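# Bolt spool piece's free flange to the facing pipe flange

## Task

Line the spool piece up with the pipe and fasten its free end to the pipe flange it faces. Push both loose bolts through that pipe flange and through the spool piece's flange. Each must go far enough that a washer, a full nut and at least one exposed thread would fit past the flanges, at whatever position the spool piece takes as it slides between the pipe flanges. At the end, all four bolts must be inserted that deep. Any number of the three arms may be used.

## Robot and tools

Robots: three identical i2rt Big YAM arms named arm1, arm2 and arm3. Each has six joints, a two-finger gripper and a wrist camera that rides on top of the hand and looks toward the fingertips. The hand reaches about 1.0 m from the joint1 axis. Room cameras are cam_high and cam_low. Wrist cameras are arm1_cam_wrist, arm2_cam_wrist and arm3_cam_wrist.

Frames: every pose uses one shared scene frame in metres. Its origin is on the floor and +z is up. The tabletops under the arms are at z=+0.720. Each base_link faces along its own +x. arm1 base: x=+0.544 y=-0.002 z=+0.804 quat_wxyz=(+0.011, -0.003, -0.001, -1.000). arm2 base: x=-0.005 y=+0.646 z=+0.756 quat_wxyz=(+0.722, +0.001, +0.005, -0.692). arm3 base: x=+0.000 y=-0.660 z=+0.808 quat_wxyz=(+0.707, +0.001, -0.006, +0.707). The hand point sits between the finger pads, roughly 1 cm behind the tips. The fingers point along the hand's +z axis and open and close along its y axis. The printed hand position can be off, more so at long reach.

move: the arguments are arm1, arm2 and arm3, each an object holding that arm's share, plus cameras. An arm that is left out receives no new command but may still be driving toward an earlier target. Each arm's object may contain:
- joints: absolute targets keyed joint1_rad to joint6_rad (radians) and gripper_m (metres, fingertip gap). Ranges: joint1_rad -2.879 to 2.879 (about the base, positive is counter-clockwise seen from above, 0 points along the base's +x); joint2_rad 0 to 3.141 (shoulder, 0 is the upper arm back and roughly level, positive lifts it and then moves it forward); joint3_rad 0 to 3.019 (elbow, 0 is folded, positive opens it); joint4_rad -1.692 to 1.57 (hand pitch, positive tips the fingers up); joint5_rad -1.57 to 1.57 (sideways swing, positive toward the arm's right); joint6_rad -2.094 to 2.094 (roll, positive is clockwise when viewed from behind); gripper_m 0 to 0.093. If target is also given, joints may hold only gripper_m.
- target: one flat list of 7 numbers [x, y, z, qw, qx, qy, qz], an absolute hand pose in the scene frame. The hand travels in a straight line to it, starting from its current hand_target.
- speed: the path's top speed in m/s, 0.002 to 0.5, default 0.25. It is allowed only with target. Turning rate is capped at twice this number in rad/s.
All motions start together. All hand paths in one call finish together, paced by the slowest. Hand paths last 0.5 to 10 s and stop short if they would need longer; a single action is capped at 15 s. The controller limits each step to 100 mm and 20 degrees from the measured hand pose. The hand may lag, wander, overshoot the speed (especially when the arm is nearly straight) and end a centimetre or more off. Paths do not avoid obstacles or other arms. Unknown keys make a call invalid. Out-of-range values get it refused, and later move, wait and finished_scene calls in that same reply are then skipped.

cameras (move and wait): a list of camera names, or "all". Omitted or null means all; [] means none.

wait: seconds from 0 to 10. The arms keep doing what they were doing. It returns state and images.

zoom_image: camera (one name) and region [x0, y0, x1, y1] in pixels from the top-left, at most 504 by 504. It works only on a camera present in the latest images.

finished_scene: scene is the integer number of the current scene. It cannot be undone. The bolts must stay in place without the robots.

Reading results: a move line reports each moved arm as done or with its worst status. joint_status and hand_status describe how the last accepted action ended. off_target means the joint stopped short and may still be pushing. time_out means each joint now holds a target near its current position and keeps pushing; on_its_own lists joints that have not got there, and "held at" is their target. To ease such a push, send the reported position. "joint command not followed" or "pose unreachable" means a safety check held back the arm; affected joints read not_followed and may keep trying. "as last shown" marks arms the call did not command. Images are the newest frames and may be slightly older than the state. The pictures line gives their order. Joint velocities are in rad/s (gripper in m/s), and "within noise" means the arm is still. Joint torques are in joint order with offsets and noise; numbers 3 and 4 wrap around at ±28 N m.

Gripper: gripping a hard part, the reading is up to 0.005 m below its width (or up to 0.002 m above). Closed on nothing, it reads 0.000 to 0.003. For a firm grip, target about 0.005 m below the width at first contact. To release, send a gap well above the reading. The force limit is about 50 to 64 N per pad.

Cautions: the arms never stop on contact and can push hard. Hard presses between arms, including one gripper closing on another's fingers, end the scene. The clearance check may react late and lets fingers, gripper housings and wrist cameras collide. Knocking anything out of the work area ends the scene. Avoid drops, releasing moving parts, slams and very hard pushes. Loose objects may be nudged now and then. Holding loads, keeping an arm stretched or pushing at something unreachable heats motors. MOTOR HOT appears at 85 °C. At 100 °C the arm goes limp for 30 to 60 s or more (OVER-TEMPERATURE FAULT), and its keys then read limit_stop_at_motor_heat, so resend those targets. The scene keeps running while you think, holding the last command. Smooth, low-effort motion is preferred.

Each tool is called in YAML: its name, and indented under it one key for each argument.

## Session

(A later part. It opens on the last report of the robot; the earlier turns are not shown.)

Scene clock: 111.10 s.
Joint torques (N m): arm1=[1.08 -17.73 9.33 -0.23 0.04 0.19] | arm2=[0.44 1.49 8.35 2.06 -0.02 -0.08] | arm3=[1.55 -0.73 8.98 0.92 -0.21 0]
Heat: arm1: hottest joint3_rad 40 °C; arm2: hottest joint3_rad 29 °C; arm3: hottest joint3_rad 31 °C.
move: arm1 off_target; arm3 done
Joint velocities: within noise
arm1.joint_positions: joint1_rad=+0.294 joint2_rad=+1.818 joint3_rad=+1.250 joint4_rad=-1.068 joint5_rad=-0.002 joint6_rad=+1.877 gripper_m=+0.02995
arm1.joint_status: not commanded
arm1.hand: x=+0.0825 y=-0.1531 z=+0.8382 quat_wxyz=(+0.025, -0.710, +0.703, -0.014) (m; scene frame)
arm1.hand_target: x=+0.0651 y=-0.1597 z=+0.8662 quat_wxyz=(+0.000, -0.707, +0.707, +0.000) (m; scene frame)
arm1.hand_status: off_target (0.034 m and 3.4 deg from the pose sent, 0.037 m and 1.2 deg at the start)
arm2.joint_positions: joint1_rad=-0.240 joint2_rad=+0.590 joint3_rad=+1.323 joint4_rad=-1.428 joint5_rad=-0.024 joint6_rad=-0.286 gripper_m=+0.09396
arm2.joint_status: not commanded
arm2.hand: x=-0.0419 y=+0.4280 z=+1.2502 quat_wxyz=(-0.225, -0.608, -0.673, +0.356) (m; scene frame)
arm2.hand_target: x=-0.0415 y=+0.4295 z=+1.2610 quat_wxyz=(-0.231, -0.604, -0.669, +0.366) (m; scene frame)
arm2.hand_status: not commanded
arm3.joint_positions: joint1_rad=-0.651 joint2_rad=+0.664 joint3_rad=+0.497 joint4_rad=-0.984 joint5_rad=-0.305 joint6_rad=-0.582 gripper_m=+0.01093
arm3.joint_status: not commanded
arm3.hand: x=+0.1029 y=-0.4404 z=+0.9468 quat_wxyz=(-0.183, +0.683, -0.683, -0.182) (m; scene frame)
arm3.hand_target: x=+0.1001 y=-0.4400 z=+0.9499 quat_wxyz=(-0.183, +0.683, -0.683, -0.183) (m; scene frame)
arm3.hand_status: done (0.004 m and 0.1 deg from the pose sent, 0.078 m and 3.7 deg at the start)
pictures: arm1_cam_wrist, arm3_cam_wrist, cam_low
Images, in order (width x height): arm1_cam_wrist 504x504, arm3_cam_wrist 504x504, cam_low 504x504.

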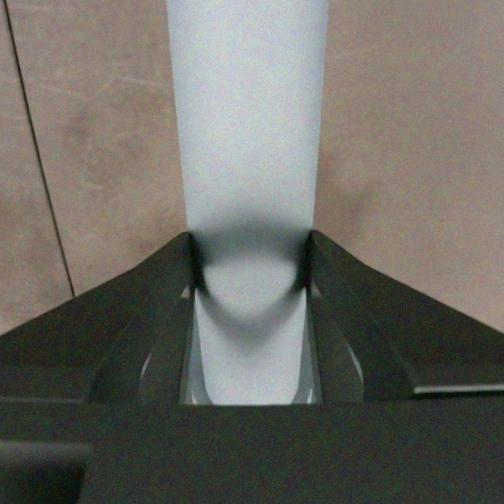

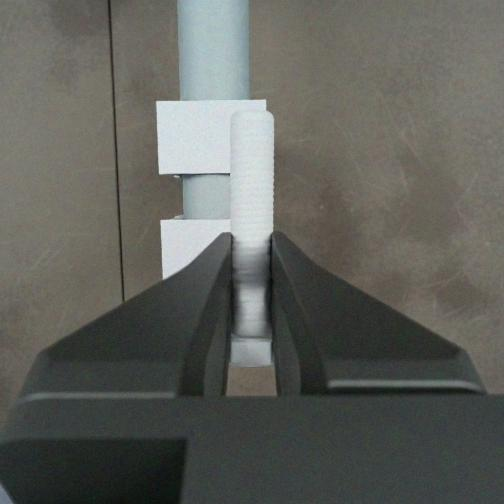

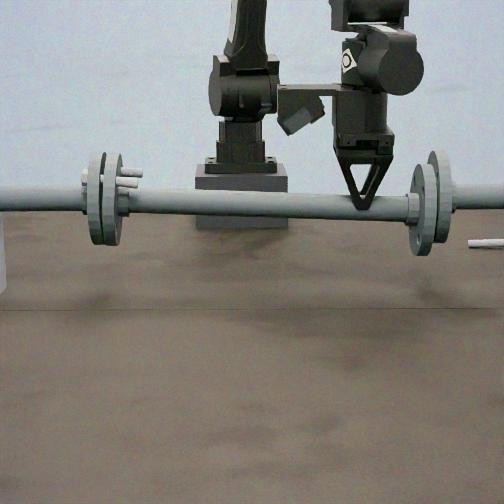

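move:
  arm1: {"target":[0.052,-0.162,0.887,0,0.7071,-0.7071,0],"speed":0.05}
  cameras: ["arm1_cam_wrist","arm3_cam_wrist","cam_low"]

zoom_image:
  camera: "cam_low"
  region: [364, 130, 504, 270]

Scene clock: 115.50 s.
Joint torques (N m): arm1=[0.73 -17.79 10.1 -0.08 0.08 0.13] | arm2=[0.44 1.38 8.36 2.06 -0.02 -0.08] | arm3=[1.44 -0.67 8.96 0.92 -0.22 0.03]
Heat: arm1: hottest joint3_rad 40 °C; arm2: hottest joint3_rad 29 °C; arm3: hottest joint3_rad 31 °C.
move: arm1 off_target
Joint velocities: within noise
arm1.joint_positions: joint1_rad=+0.294 joint2_rad=+1.818 joint3_rad=+1.307 joint4_rad=-1.134 joint5_rad=-0.002 joint6_rad=+1.879 gripper_m=+0.02995
arm1.joint_status: not commanded
arm1.hand: x=+0.0739 y=-0.1559 z=+0.8573 quat_wxyz=(+0.029, -0.710, +0.704, -0.017) (m; scene frame)
arm1.hand_target: x=+0.0535 y=-0.1615 z=+0.8874 quat_wxyz=(+0.000, -0.707, +0.707, +0.000) (m; scene frame)
arm1.hand_status: off_target (0.037 m and 3.9 deg from the pose sent, 0.058 m and 3.4 deg at the start)
arm2, arm3: as last shown
arm3.joint_positions: joint1_rad=-0.650 joint2_rad=+0.664 joint3_rad=+0.497 joint4_rad=-0.984 joint5_rad=-0.305 joint6_rad=-0.581 gripper_m=+0.01093
arm3.hand: x=+0.1028 y=-0.4403 z=+0.9468 quat_wxyz=(-0.183, +0.683, -0.684, -0.182) (m; scene frame)
pictures: arm1_cam_wrist, arm3_cam_wrist, cam_low
Images, in order (width x height): arm1_cam_wrist 504x504, arm3_cam_wrist 504x504, cam_low 504x504.

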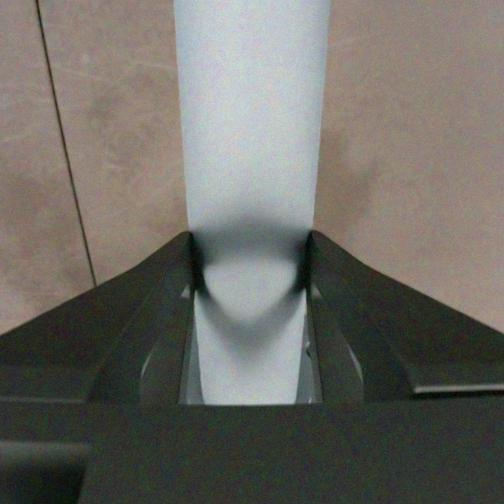

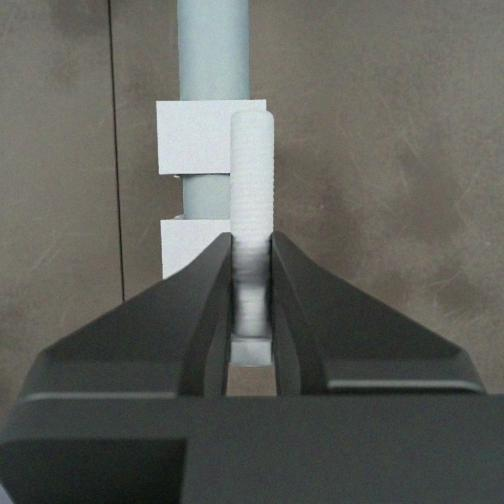

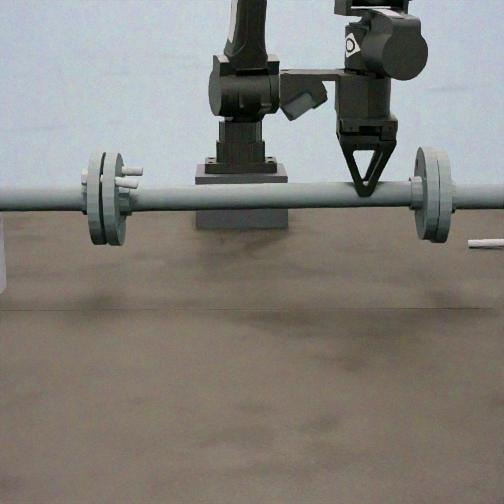

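Scaled by 3.600 from the camera's 504x504 image, which has a finer 720x720 frame.

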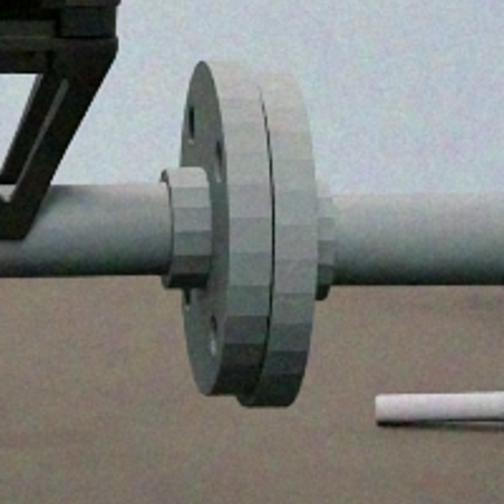

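move:
  arm1: {"target":[0.053,-0.162,0.879,0,0.7071,-0.7071,0],"speed":0.05}
  arm3: {"target":[0.072,-0.42,1.0,-0.183,0.683,-0.683,-0.183],"speed":0.15}
  cameras: ["arm1_cam_wrist","arm3_cam_wrist","cam_low","cam_high"]

zoom_image:
  camera: "cam_low"
  region: [364, 130, 504, 270]

zoom_image:
  camera: "cam_high"
  region: [300, 200, 440, 300]

Scene clock: 123.10 s.
Joint torques (N m): arm1=[0.67 -17.2 9.28 0.64 0.08 0.14] | arm2=[0.44 1.49 8.34 2.07 -0.02 -0.08] | arm3=[1.49 -0.32 13.61 0.95 -0.13 0.04]
Heat: arm1: hottest joint3_rad 41 °C; arm2: hottest joint3_rad 29 °C; arm3: hottest joint3_rad 32 °C.
move: arm1 off_target; arm3 off_target
Joint velocities: within noise
arm1.joint_positions: joint1_rad=+0.294 joint2_rad=+1.818 joint3_rad=+1.307 joint4_rad=-1.131 joint5_rad=-0.002 joint6_rad=+1.879 gripper_m=+0.02995
arm1.joint_status: not commanded
arm1.hand: x=+0.0732 y=-0.1562 z=+0.8573 quat_wxyz=(+0.028, -0.710, +0.704, -0.016) (m; scene frame)
arm1.hand_target: x=+0.0540 y=-0.1617 z=+0.8795 quat_wxyz=(+0.000, -0.707, +0.707, +0.000) (m; scene frame)
arm1.hand_status: off_target (0.030 m and 3.7 deg from the pose sent, 0.031 m and 3.9 deg at the start)
arm2: as last shown
arm3.joint_positions: joint1_rad=-0.452 joint2_rad=+0.641 joint3_rad=+0.558 joint4_rad=-1.076 joint5_rad=-0.220 joint6_rad=-0.397 gripper_m=+0.01093
arm3.joint_status: not commanded
arm3.hand: x=+0.0687 y=-0.4328 z=+0.9685 quat_wxyz=(-0.158, +0.685, -0.690, -0.173) (m; scene frame)
arm3.hand_target: x=+0.0716 y=-0.4208 z=+0.9993 quat_wxyz=(-0.183, +0.683, -0.683, -0.184) (m; scene frame)
arm3.hand_status: off_target (0.034 m and 3.2 deg from the pose sent, 0.065 m and 0.2 deg at the start)
pictures: arm1_cam_wrist, arm3_cam_wrist, cam_high, cam_low
Images, in order (width x height): arm1_cam_wrist 504x504, arm3_cam_wrist 504x504, cam_high 504x504, cam_low 504x504.

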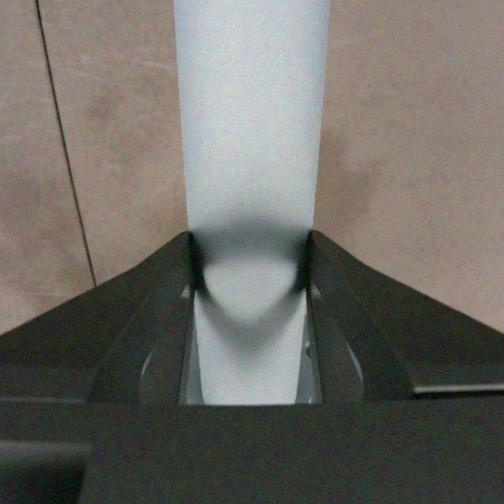

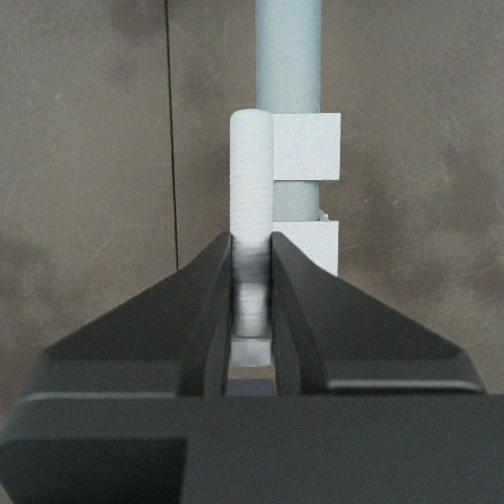

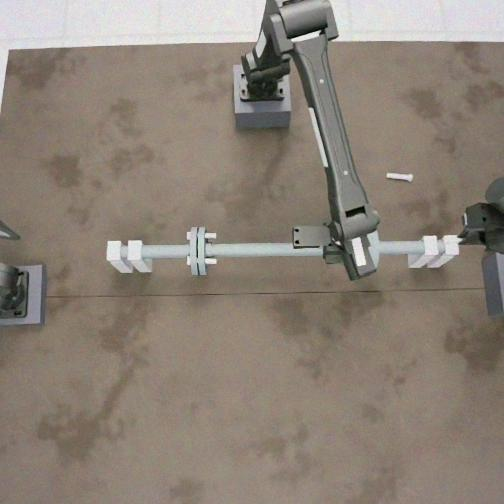

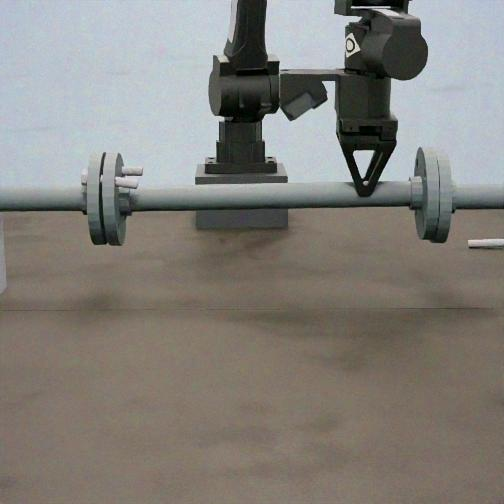

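Scaled by 3.600 from the camera's 504x504 image, which has a finer 720x720 frame.

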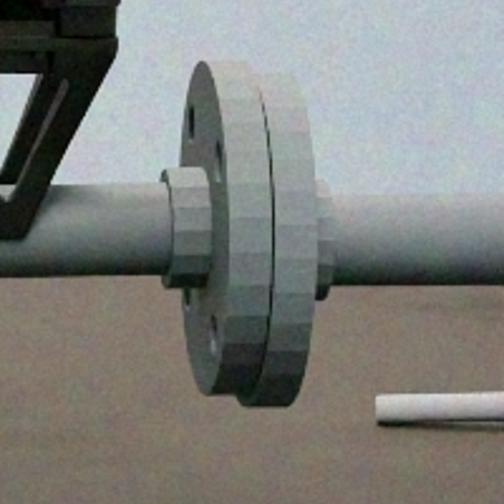

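Scaled by 3.600 from the camera's 504x504 image, which has a finer 720x720 frame.

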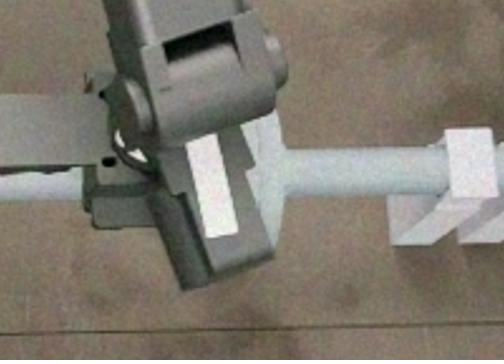

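move:
  arm1: {"target":[0.053,-0.162,0.868,0,0.7071,-0.7071,0],"speed":0.05}
  arm3: {"target":[0.072,-0.42,0.96,-0.4545,0.5417,-0.5417,-0.4545],"speed":0.2}
  cameras: ["arm1_cam_wrist","arm3_cam_wrist","cam_low","cam_high"]

zoom_image:
  camera: "cam_low"
  region: [364, 130, 504, 270]

Scene clock: 138.70 s.
Joint torques (N m): arm1=[0.62 -16.38 8.46 1.24 0.06 0.12] | arm2=[0.44 1.44 8.35 2.04 -0.02 -0.08] | arm3=[0.85 4.37 10.66 1.59 -0.18 -0.16]
Heat: arm1: hottest joint3_rad 43 °C; arm2: hottest joint3_rad 30 °C; arm3: hottest joint3_rad 34 °C.
move: arm1 off_target; arm3 not_followed
Joint velocities: within noise
arm1.joint_positions: joint1_rad=+0.294 joint2_rad=+1.818 joint3_rad=+1.307 joint4_rad=-1.117 joint5_rad=-0.001 joint6_rad=+1.881 gripper_m=+0.02995
arm1.joint_status: not commanded
arm1.hand: x=+0.0699 y=-0.1571 z=+0.8571 quat_wxyz=(+0.022, -0.709, +0.705, -0.012) (m; scene frame)
arm1.hand_target: x=+0.0536 y=-0.1618 z=+0.8684 quat_wxyz=(+0.000, -0.707, +0.707, +0.000) (m; scene frame)
arm1.hand_status: off_target (0.021 m and 2.9 deg from the pose sent, 0.024 m and 3.7 deg at the start)
arm2: as last shown
arm3.joint_positions: joint1_rad=-0.769 joint2_rad=+0.110 joint3_rad=+0.047 joint4_rad=-0.348 joint5_rad=-0.749 joint6_rad=-0.272 gripper_m=+0.01093
arm3.joint_status: not commanded
arm3.on_its_own: joint1_rad is held at -0.764, not at its first target -0.440; joint2_rad is held at +0.119, not at its first target +0.636; joint3_rad is held at +0.065, not at its first target +0.621; joint4_rad is held at -0.356, not at its first target -1.085; joint5_rad is held at -0.747, not at its first target -0.218; joint6_rad is held at -0.282, not at its first target -0.386
arm3.hand: x=+0.0662 y=-0.4242 z=+0.9459 quat_wxyz=(-0.416, +0.570, -0.563, -0.430) (m; scene frame)
arm3.hand_target: x=+0.0664 y=-0.4230 z=+0.9528 quat_wxyz=(-0.419, +0.574, -0.559, -0.428) (m; scene frame)
arm3.hand_status: not_followed (0.016 m and 6.6 deg from the pose sent, 0.016 m and 52.9 deg at the start)
pictures: arm1_cam_wrist, arm3_cam_wrist, cam_high, cam_low
pose unreachable (arm3 arm): on one or more control steps of this call this arm could not follow its commanded pose, so it was not sent that pose on those steps. On the call's last step it was still not sent that pose. It may still have moved: this result reports where it is.
cause: moving toward the commanded pose would bring two parts of the arm too close to each other (its shoulder (the part past joint 1) and its forearm (the part past joint 3)).
Images, in order (width x height): arm1_cam_wrist 504x504, arm3_cam_wrist 504x504, cam_high 504x504, cam_low 504x504.

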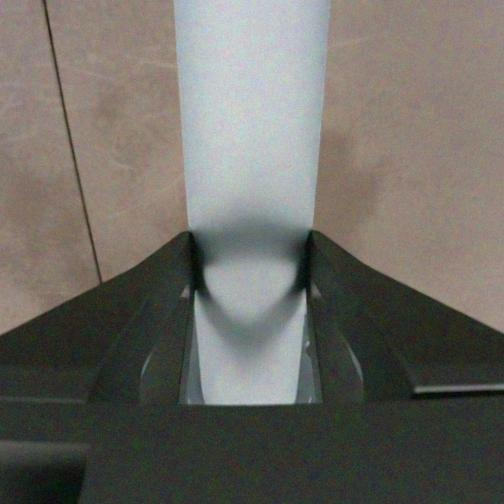

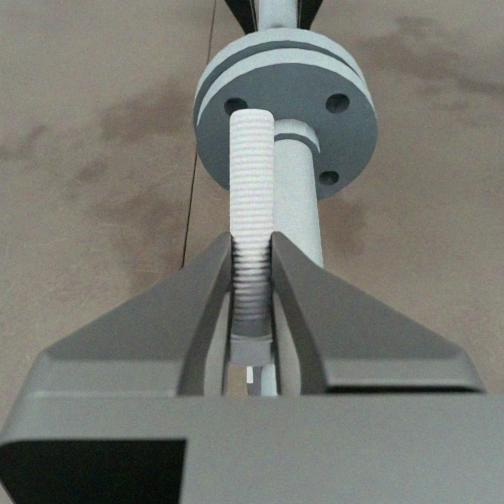

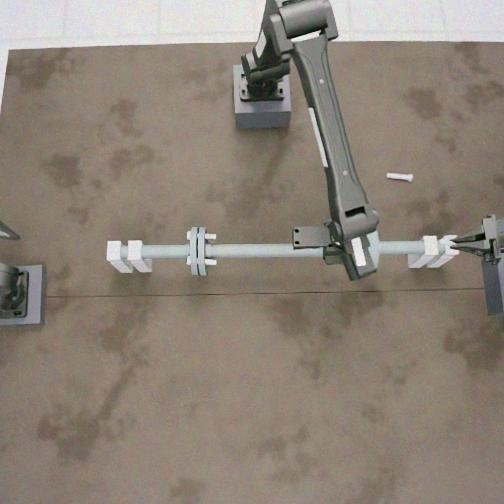

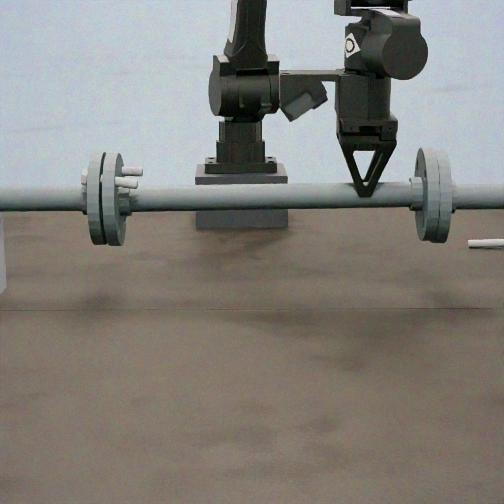

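Scaled by 3.600 from the camera's 504x504 image, which has a finer 720x720 frame.

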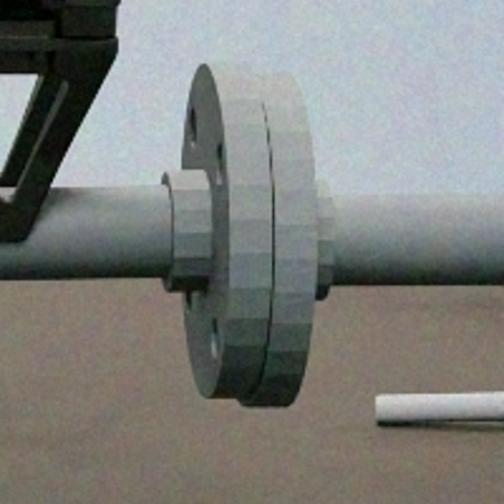

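Good view. Zoom the holes.

zoom_image:
  camera: "arm3_cam_wrist"
  region: [185, 15, 395, 225]

Scaled by 2.400 from the camera's 504x504 image, which has a finer 720x720 frame.

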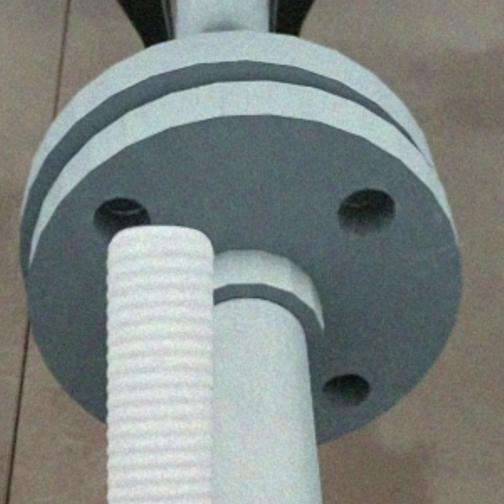

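move:
  arm1: {"target":[0.053,-0.162,0.862,0,0.7071,-0.7071,0],"speed":0.05}
  arm3: {"joints":{"joint1_rad":-0.651,"joint2_rad":0.664,"joint3_rad":0.497,"joint4_rad":-0.984,"joint5_rad":-0.305,"joint6_rad":-0.582}}
  cameras: []

move:
  arm3: {"target":[0.116,-0.376,0.893,-0.2067,0.6762,-0.6762,-0.2067],"speed":0.15}
  cameras: ["arm1_cam_wrist","arm3_cam_wrist","cam_low","cam_high"]

zoom_image:
  camera: "cam_low"
  region: [364, 130, 504, 270]

Scene clock: 157.07 s.
Joint torques (N m): arm1=[0.85 -15.79 7.99 1.47 -0.01 0.08] | arm2=[0.44 1.49 8.35 2.06 -0.02 -0.08] | arm3=[1.32 0.44 13.2 0.87 -0.22 -0.2]
Heat: arm1: hottest joint3_rad 43 °C; arm2: hottest joint3_rad 30 °C; arm3: hottest joint3_rad 36 °C.
move: arm1 off_target; arm3 done
Joint velocities: within noise
arm1.joint_positions: joint1_rad=+0.294 joint2_rad=+1.819 joint3_rad=+1.307 joint4_rad=-1.109 joint5_rad=+0.000 joint6_rad=+1.884 gripper_m=+0.02995
arm1.joint_status: not commanded
arm1.hand: x=+0.0679 y=-0.1572 z=+0.8564 quat_wxyz=(+0.019, -0.708, +0.706, -0.010) (m; scene frame)
arm1.hand_target: x=+0.0534 y=-0.1618 z=+0.8624 quat_wxyz=(+0.000, -0.707, +0.707, +0.000) (m; scene frame)
arm1.hand_status: off_target (0.017 m and 2.5 deg from the pose sent, 0.018 m and 2.9 deg at the start)
arm2: as last shown
arm3.joint_positions: joint1_rad=-0.661 joint2_rad=+0.662 joint3_rad=+0.436 joint4_rad=-0.974 joint5_rad=-0.307 joint6_rad=-0.571 gripper_m=+0.01093
arm3.joint_status: all done
arm3.hand: x=+0.0954 y=-0.4534 z=+0.9198 quat_wxyz=(-0.159, +0.676, -0.696, -0.180) (m; scene frame)
arm3.hand_target: x=+0.1031 y=-0.4402 z=+0.9470 quat_wxyz=(-0.183, +0.683, -0.683, -0.182) (m; scene frame)
arm3.hand_status: not commanded
pictures: none
No camera images: "cameras" was empty.

Scene clock: 158.57 s.
Joint torques (N m): arm1=[0.79 -16.03 8.01 1.47 -0.01 0.07] | arm2=[0.44 1.44 8.35 2.04 -0.03 -0.08] | arm3=[1.61 -2.08 8.17 2.17 -0.19 0.06]
Heat: arm1: hottest joint3_rad 43 °C; arm2: hottest joint3_rad 30 °C; arm3: hottest joint3_rad 36 °C.
move: arm3 done
Joint velocities: within noise
arm1, arm2: as last shown
arm3.joint_positions: joint1_rad=-0.564 joint2_rad=+0.937 joint3_rad=+0.426 joint4_rad=-0.572 joint5_rad=-0.301 joint6_rad=-0.483 gripper_m=+0.01093
arm3.joint_status: not commanded
arm3.hand: x=+0.1154 y=-0.3829 z=+0.8898 quat_wxyz=(-0.198, +0.677, -0.679, -0.203) (m; scene frame)
arm3.hand_target: x=+0.1159 y=-0.3762 z=+0.8933 quat_wxyz=(-0.207, +0.676, -0.676, -0.207) (m; scene frame)
arm3.hand_status: done (0.008 m and 1.1 deg from the pose sent, 0.084 m and 6.6 deg at the start)
pictures: arm1_cam_wrist, arm3_cam_wrist, cam_high, cam_low
Images, in order (width x height): arm1_cam_wrist 504x504, arm3_cam_wrist 504x504, cam_high 504x504, cam_low 504x504.

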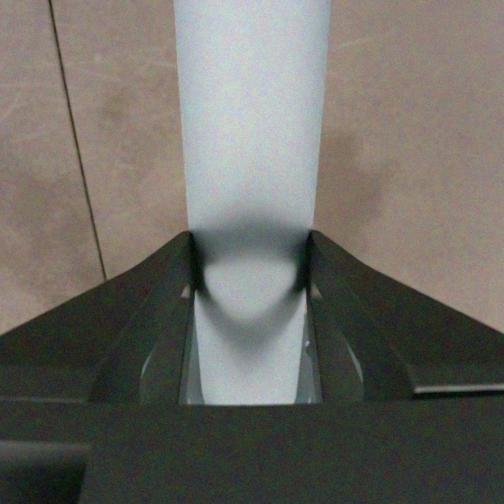

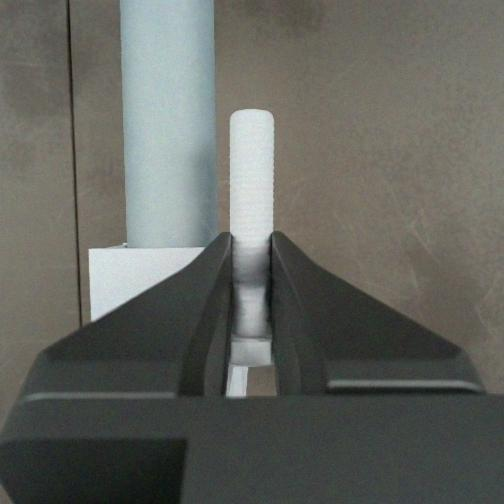

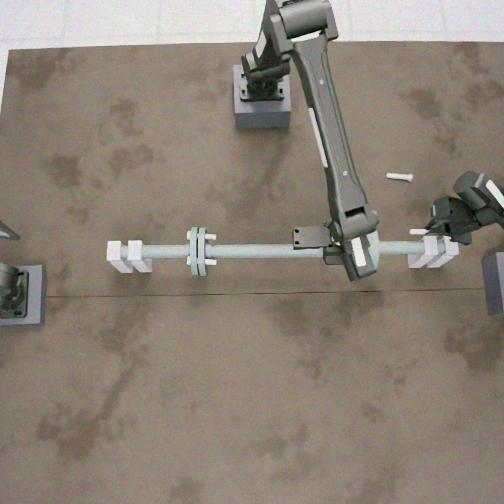

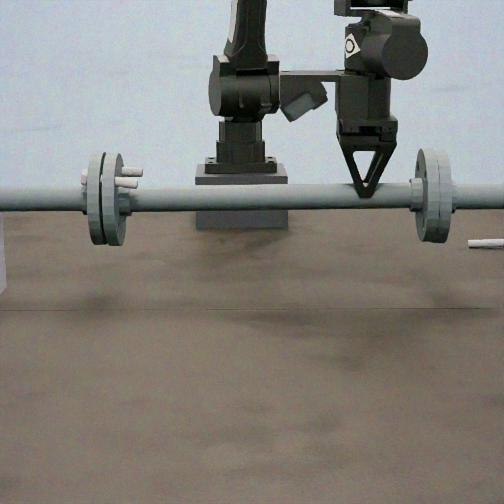

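Scaled by 3.600 from the camera's 504x504 image, which has a finer 720x720 frame.

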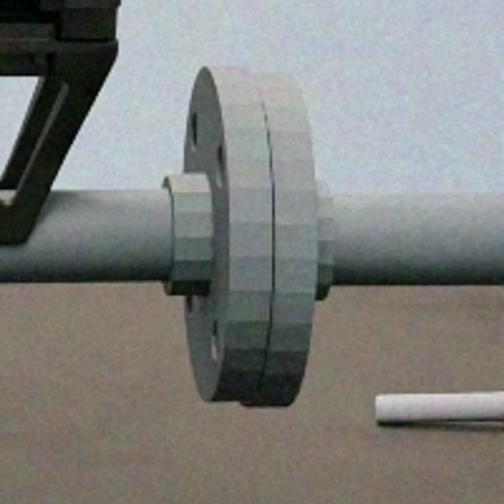

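move:
  arm3: {"target":[0.115,-0.346,0.893,-0.2067,0.6762,-0.6762,-0.2067],"speed":0.1}
  cameras: ["arm3_cam_wrist","cam_low","cam_high"]

zoom_image:
  camera: "cam_low"
  region: [364, 130, 504, 270]

Scene clock: 166.30 s.
Joint torques (N m): arm1=[0.79 -15.74 8.02 1.47 0 0.08] | arm2=[0.38 1.44 8.35 2.06 -0.02 -0.08] | arm3=[1.79 -1.67 10.48 2.22 -0.09 0.06]
Heat: arm1: hottest joint3_rad 43 °C; arm2: hottest joint3_rad 30 °C; arm3: hottest joint3_rad 35 °C.
move: arm3 off_target
Joint velocities: within noise
arm1, arm2: as last shown
arm3.joint_positions: joint1_rad=-0.500 joint2_rad=+1.012 joint3_rad=+0.441 joint4_rad=-0.508 joint5_rad=-0.271 joint6_rad=-0.422 gripper_m=+0.01093
arm3.joint_status: not commanded
arm3.hand: x=+0.1093 y=-0.3643 z=+0.8809 quat_wxyz=(-0.192, +0.677, -0.681, -0.202) (m; scene frame)
arm3.hand_target: x=+0.1145 y=-0.3470 z=+0.8938 quat_wxyz=(-0.207, +0.676, -0.676, -0.207) (m; scene frame)
arm3.hand_status: off_target (0.023 m and 1.9 deg from the pose sent, 0.037 m and 1.1 deg at the start)
pictures: arm3_cam_wrist, cam_high, cam_low
Images, in order (width x height): arm3_cam_wrist 504x504, cam_high 504x504, cam_low 504x504.

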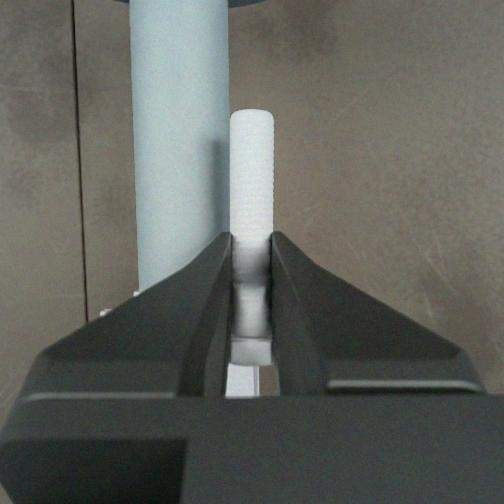

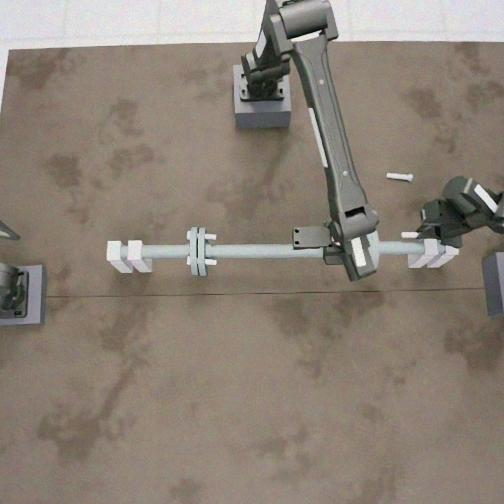

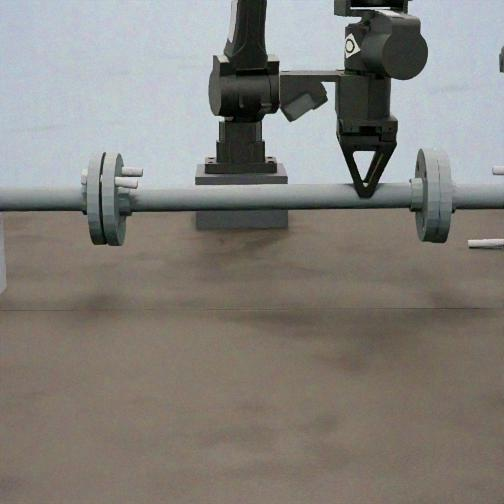

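Scaled by 3.600 from the camera's 504x504 image, which has a finer 720x720 frame.

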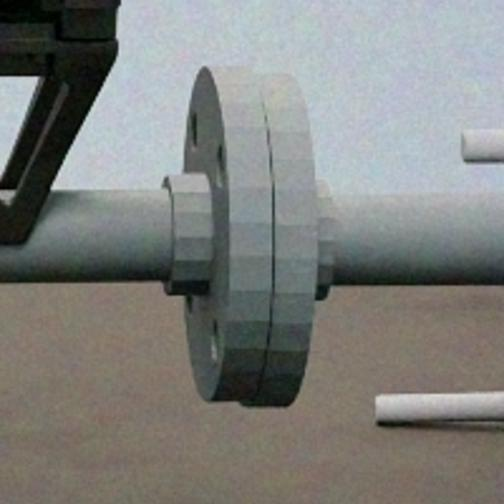

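move:
  arm3: {"target":[0.119,-0.33,0.899,-0.2067,0.6762,-0.6762,-0.2067],"speed":0.1}
  cameras: ["arm3_cam_wrist","cam_low","cam_high"]

zoom_image:
  camera: "cam_low"
  region: [364, 130, 504, 270]

Scene clock: 173.53 s.
Joint torques (N m): arm1=[0.67 -15.91 8.03 1.47 -0.01 0.07] | arm2=[0.44 1.44 8.34 2.04 -0.02 -0.08] | arm3=[1.49 -2.78 11.12 2.04 -0.11 0.05]
Heat: arm1: hottest joint3_rad 43 °C; arm2: hottest joint3_rad 30 °C; arm3: hottest joint3_rad 36 °C.
move: arm3 off_target
Joint velocities: within noise
arm1, arm2: as last shown
arm3.joint_positions: joint1_rad=-0.484 joint2_rad=+1.060 joint3_rad=+0.474 joint4_rad=-0.508 joint5_rad=-0.263 joint6_rad=-0.409 gripper_m=+0.01093
arm3.joint_status: not commanded
arm3.hand: x=+0.1111 y=-0.3534 z=+0.8808 quat_wxyz=(-0.184, +0.678, -0.684, -0.199) (m; scene frame)
arm3.hand_target: x=+0.1182 y=-0.3316 z=+0.9000 quat_wxyz=(-0.207, +0.676, -0.676, -0.207) (m; scene frame)
arm3.hand_status: off_target (0.031 m and 2.9 deg from the pose sent, 0.040 m and 1.9 deg at the start)
pictures: arm3_cam_wrist, cam_high, cam_low
Images, in order (width x height): arm3_cam_wrist 504x504, cam_high 504x504, cam_low 504x504.

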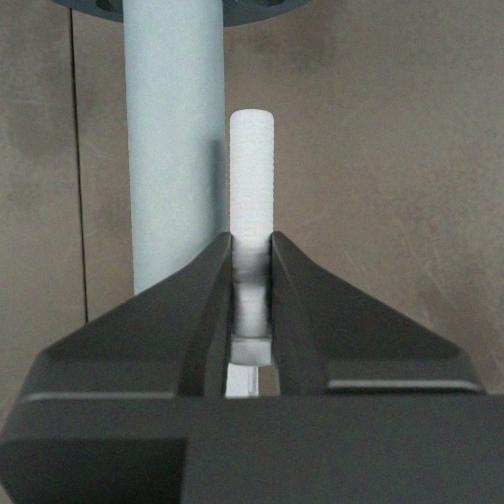

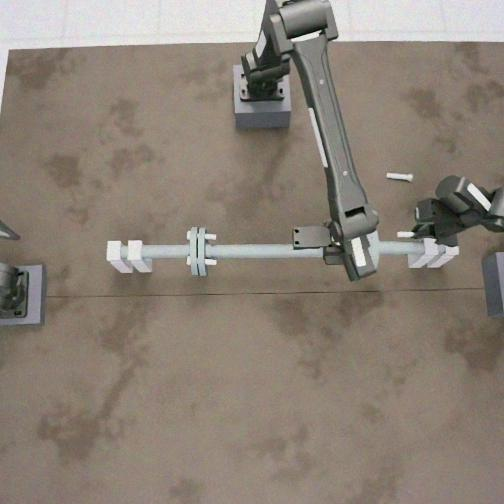

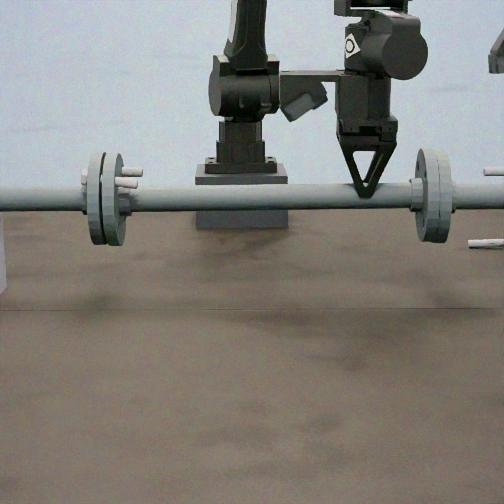

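Scaled by 3.600 from the camera's 504x504 image, which has a finer 720x720 frame.

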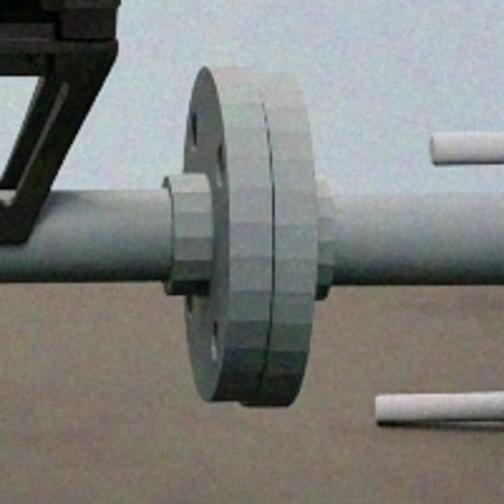

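move:
  arm3: {"target":[0.122,-0.322,0.908,-0.2,0.679,-0.679,-0.2],"speed":0.1}
  cameras: ["arm3_cam_wrist","cam_low"]

zoom_image:
  camera: "cam_low"
  region: [364, 130, 504, 270]

Scene clock: 178.83 s.
Joint torques (N m): arm1=[0.73 -15.97 7.99 1.46 -0.01 0.08] | arm2=[0.44 1.44 8.35 2.06 -0.02 -0.08] | arm3=[1.49 -4.13 11.9 0.9 -0.16 0.03]
Heat: arm1: hottest joint3_rad 43 °C; arm2: hottest joint3_rad 30 °C; arm3: hottest joint3_rad 36 °C.
move: arm3 off_target
Joint velocities: within noise
arm1: as last shown
arm2.joint_positions: joint1_rad=-0.240 joint2_rad=+0.590 joint3_rad=+1.323 joint4_rad=-1.428 joint5_rad=-0.024 joint6_rad=-0.286 gripper_m=+0.09396
arm2.joint_status: not commanded
arm2.hand: x=-0.0419 y=+0.4280 z=+1.2502 quat_wxyz=(-0.225, -0.608, -0.673, +0.356) (m; scene frame)
arm2.hand_target: x=-0.0415 y=+0.4295 z=+1.2610 quat_wxyz=(-0.231, -0.604, -0.669, +0.366) (m; scene frame)
arm2.hand_status: not commanded
arm3.joint_positions: joint1_rad=-0.475 joint2_rad=+1.089 joint3_rad=+0.511 joint4_rad=-0.523 joint5_rad=-0.249 joint6_rad=-0.406 gripper_m=+0.01093
arm3.joint_status: not commanded
arm3.hand: x=+0.1154 y=-0.3433 z=+0.8859 quat_wxyz=(-0.182, +0.680, -0.684, -0.193) (m; scene frame)
arm3.hand_target: x=+0.1214 y=-0.3232 z=+0.9084 quat_wxyz=(-0.200, +0.678, -0.678, -0.200) (m; scene frame)
arm3.hand_status: off_target (0.031 m and 2.3 deg from the pose sent, 0.043 m and 1.9 deg at the start)
pictures: arm3_cam_wrist, cam_low
Images, in order (width x height): arm3_cam_wrist 504x504, cam_low 504x504.

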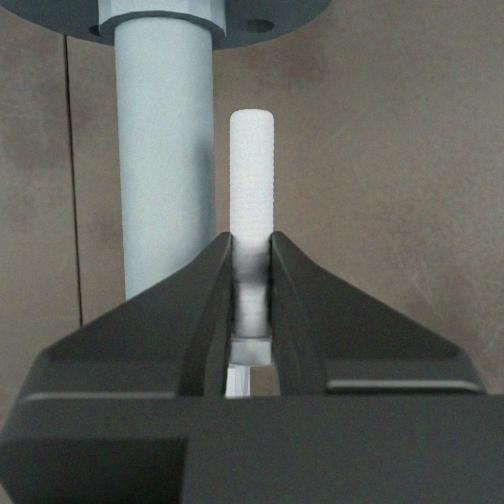

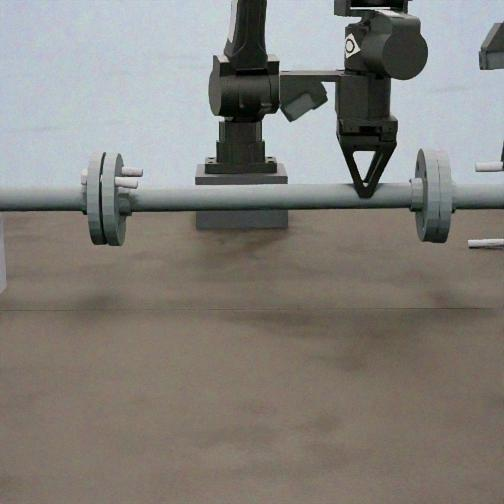

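Scaled by 3.600 from the camera's 504x504 image, which has a finer 720x720 frame.

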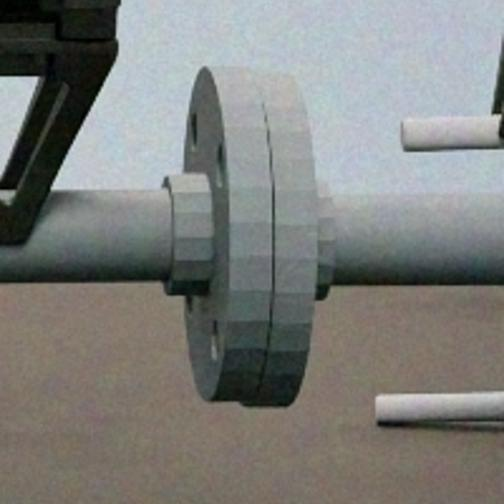

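zoom_image:
  camera: "arm3_cam_wrist"
  region: [0, 0, 340, 140]

Scaled by 1.482 from the camera's 504x504 image, which has a finer 720x720 frame.

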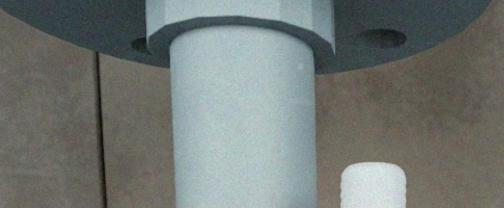

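move:
  arm3: {"target":[0.1225,-0.297,0.911,-0.2,0.679,-0.679,-0.2],"speed":0.1}
  cameras: ["arm3_cam_wrist","cam_low"]

zoom_image:
  camera: "cam_low"
  region: [364, 130, 504, 270]

zoom_image:
  camera: "arm3_cam_wrist"
  region: [90, 0, 340, 200]

Scene clock: 188.67 s.
Joint torques (N m): arm1=[0.85 -15.79 8.01 1.48 0 0.08] | arm2=[0.44 1.44 8.36 2.04 -0.03 -0.08] | arm3=[1.44 -4.95 11.84 1.68 -0.12 0.07]
Heat: arm1: hottest joint3_rad 42 °C; arm2: hottest joint3_rad 30 °C; arm3: hottest joint3_rad 38 °C.
move: arm3 off_target
Joint velocities: within noise
arm1, arm2: as last shown
arm3.joint_positions: joint1_rad=-0.439 joint2_rad=+1.153 joint3_rad=+0.564 joint4_rad=-0.523 joint5_rad=-0.232 joint6_rad=-0.375 gripper_m=+0.01093
arm3.joint_status: not commanded
arm3.hand: x=+0.1147 y=-0.3232 z=+0.8872 quat_wxyz=(-0.174, +0.681, -0.686, -0.189) (m; scene frame)
arm3.hand_target: x=+0.1216 y=-0.2988 z=+0.9118 quat_wxyz=(-0.200, +0.678, -0.678, -0.200) (m; scene frame)
arm3.hand_status: off_target (0.036 m and 3.4 deg from the pose sent, 0.053 m and 2.3 deg at the start)
pictures: arm3_cam_wrist, cam_low
Images, in order (width x height): arm3_cam_wrist 504x504, cam_low 504x504.

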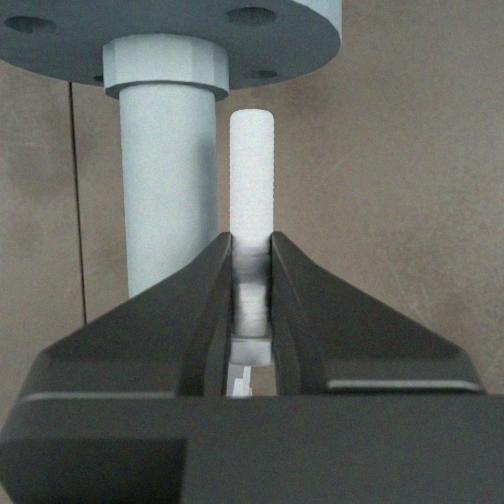

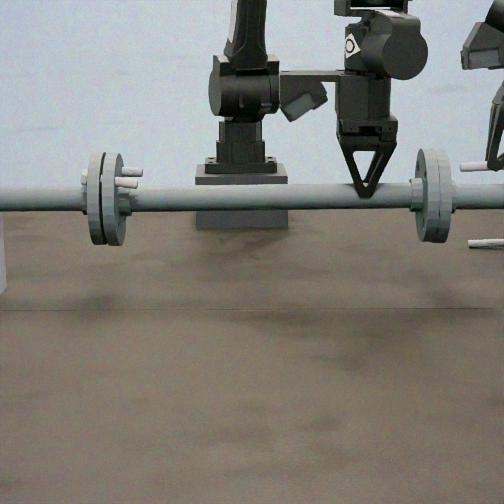

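Scaled by 3.600 from the camera's 504x504 image, which has a finer 720x720 frame.

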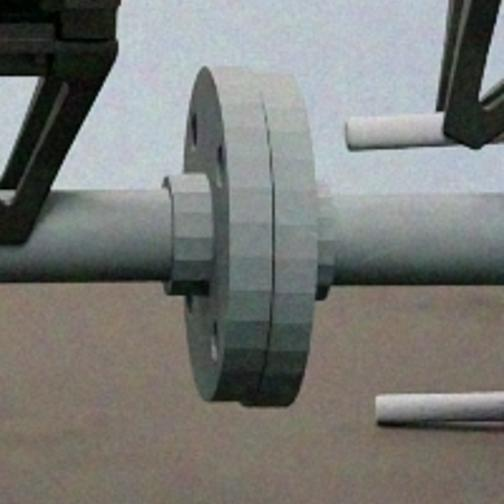

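Scaled by 2.016 from the camera's 504x504 image, which has a finer 720x720 frame.

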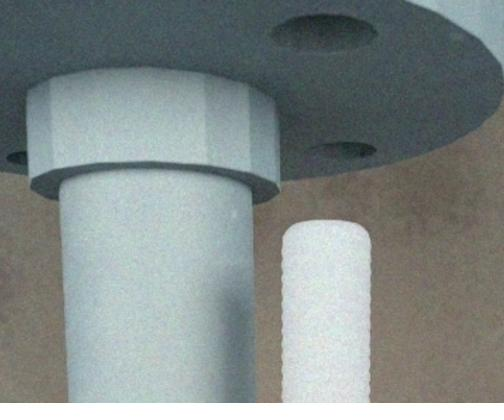

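move:
  arm3: {"target":[0.1225,-0.272,0.912,-0.2244,0.6706,-0.6706,-0.2244],"speed":0.06}
  cameras: ["arm3_cam_wrist","cam_low"]

zoom_image:
  camera: "cam_low"
  region: [364, 130, 504, 270]

zoom_image:
  camera: "arm3_cam_wrist"
  region: [90, 0, 340, 200]

Scene clock: 197.97 s.
Joint torques (N m): arm1=[0.91 -15.85 8.01 1.46 -0.01 0.07] | arm2=[0.44 1.49 8.35 2.06 -0.02 -0.08] | arm3=[1.49 -5.54 11.73 2.26 -0.36 0.02]
Heat: arm1: hottest joint3_rad 42 °C; arm2: hottest joint3_rad 31 °C; arm3: hottest joint3_rad 37 °C.
move: arm3 off_target
Joint velocities: within noise
arm1, arm2: as last shown
arm3.joint_positions: joint1_rad=-0.420 joint2_rad=+1.195 joint3_rad=+0.569 joint4_rad=-0.425 joint5_rad=-0.241 joint6_rad=-0.342 gripper_m=+0.01093
arm3.joint_status: not commanded
arm3.hand: x=+0.1153 y=-0.3016 z=+0.8865 quat_wxyz=(-0.194, +0.674, -0.682, -0.208) (m; scene frame)
arm3.hand_target: x=+0.1216 y=-0.2743 z=+0.9133 quat_wxyz=(-0.224, +0.671, -0.670, -0.225) (m; scene frame)
arm3.hand_status: off_target (0.040 m and 4.1 deg from the pose sent, 0.057 m and 7.4 deg at the start)
pictures: arm3_cam_wrist, cam_low
Images, in order (width x height): arm3_cam_wrist 504x504, cam_low 504x504.

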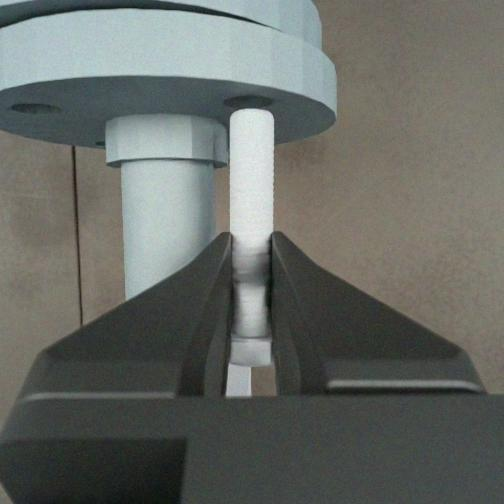

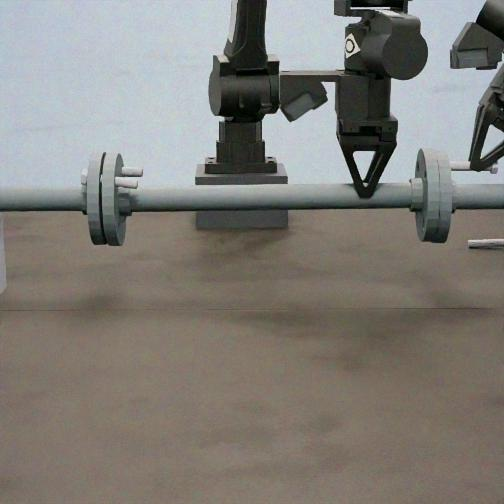

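Scaled by 3.600 from the camera's 504x504 image, which has a finer 720x720 frame.

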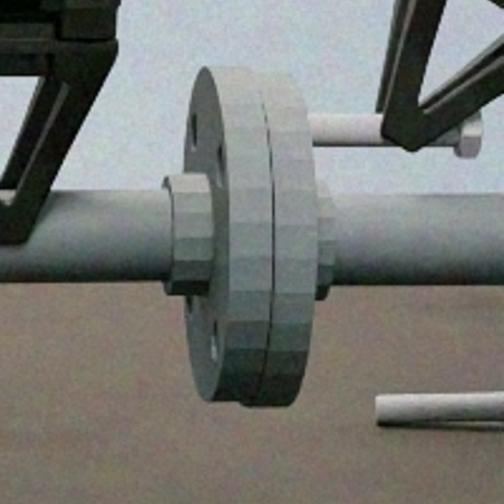

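Scaled by 2.016 from the camera's 504x504 image, which has a finer 720x720 frame.

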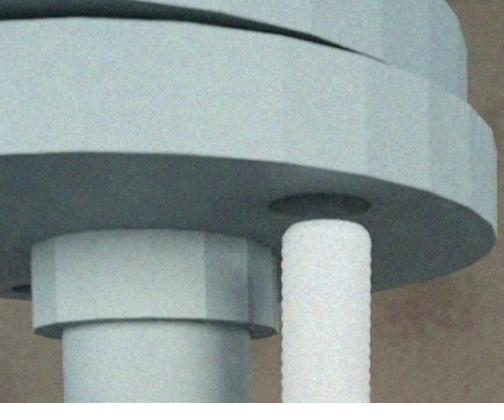

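move:
  arm3: {"target":[0.1215,-0.258,0.915,-0.2067,0.6762,-0.6762,-0.2067],"speed":0.06}
  cameras: ["arm3_cam_wrist","cam_low"]

zoom_image:
  camera: "cam_low"
  region: [364, 130, 504, 270]

zoom_image:
  camera: "arm3_cam_wrist"
  region: [90, 0, 340, 200]

Scene clock: 204.33 s.
Joint torques (N m): arm1=[0.79 -15.97 8.01 1.5 -0.01 0.07] | arm2=[0.44 1.44 8.35 2.06 -0.02 -0.08] | arm3=[1.44 -6.83 12.38 1.06 -0.13 0.03]
Heat: arm1: hottest joint3_rad 42 °C; arm2: hottest joint3_rad 31 °C; arm3: hottest joint3_rad 38 °C.
move: arm3 off_target
Joint velocities: within noise
arm1, arm2: as last shown
arm3.joint_positions: joint1_rad=-0.391 joint2_rad=+1.249 joint3_rad=+0.628 joint4_rad=-0.463 joint5_rad=-0.214 joint6_rad=-0.328 gripper_m=+0.01093
arm3.joint_status: not commanded
arm3.hand: x=+0.1147 y=-0.2864 z=+0.8867 quat_wxyz=(-0.181, +0.679, -0.684, -0.194) (m; scene frame)
arm3.hand_target: x=+0.1207 y=-0.2600 z=+0.9159 quat_wxyz=(-0.207, +0.676, -0.676, -0.207) (m; scene frame)
arm3.hand_status: off_target (0.041 m and 3.5 deg from the pose sent, 0.053 m and 1.6 deg at the start)
pictures: arm3_cam_wrist, cam_low
Images, in order (width x height): arm3_cam_wrist 504x504, cam_low 504x504.

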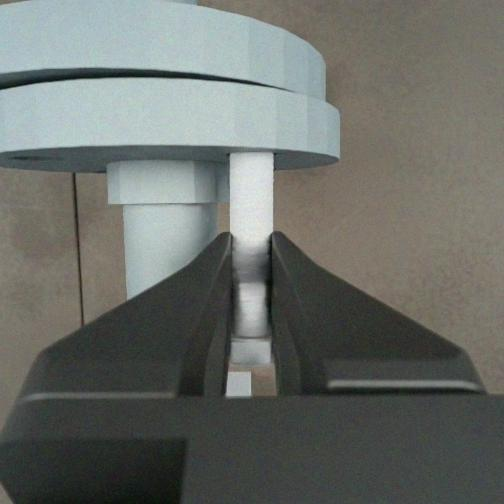

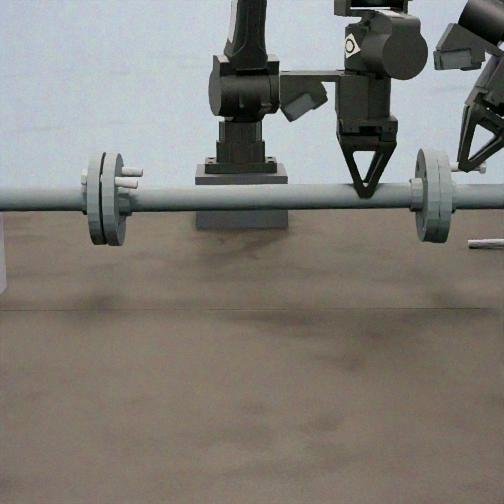

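Scaled by 3.600 from the camera's 504x504 image, which has a finer 720x720 frame.

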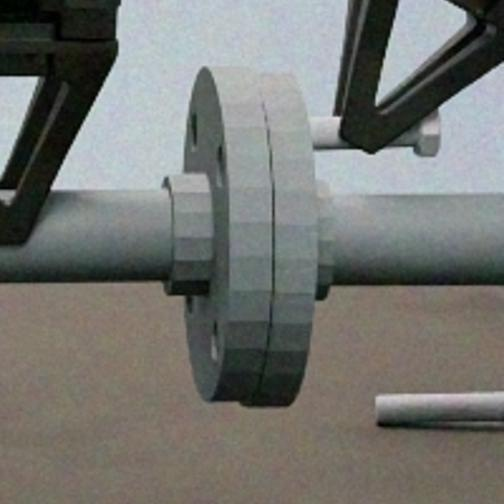

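Scaled by 2.016 from the camera's 504x504 image, which has a finer 720x720 frame.

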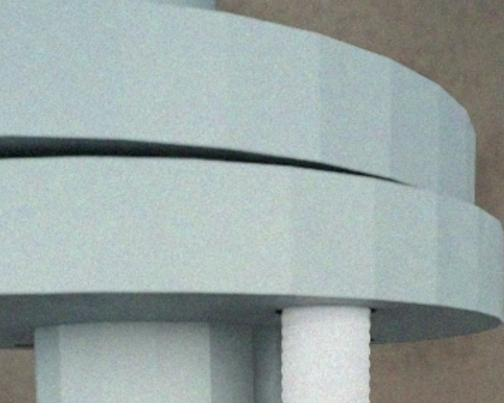

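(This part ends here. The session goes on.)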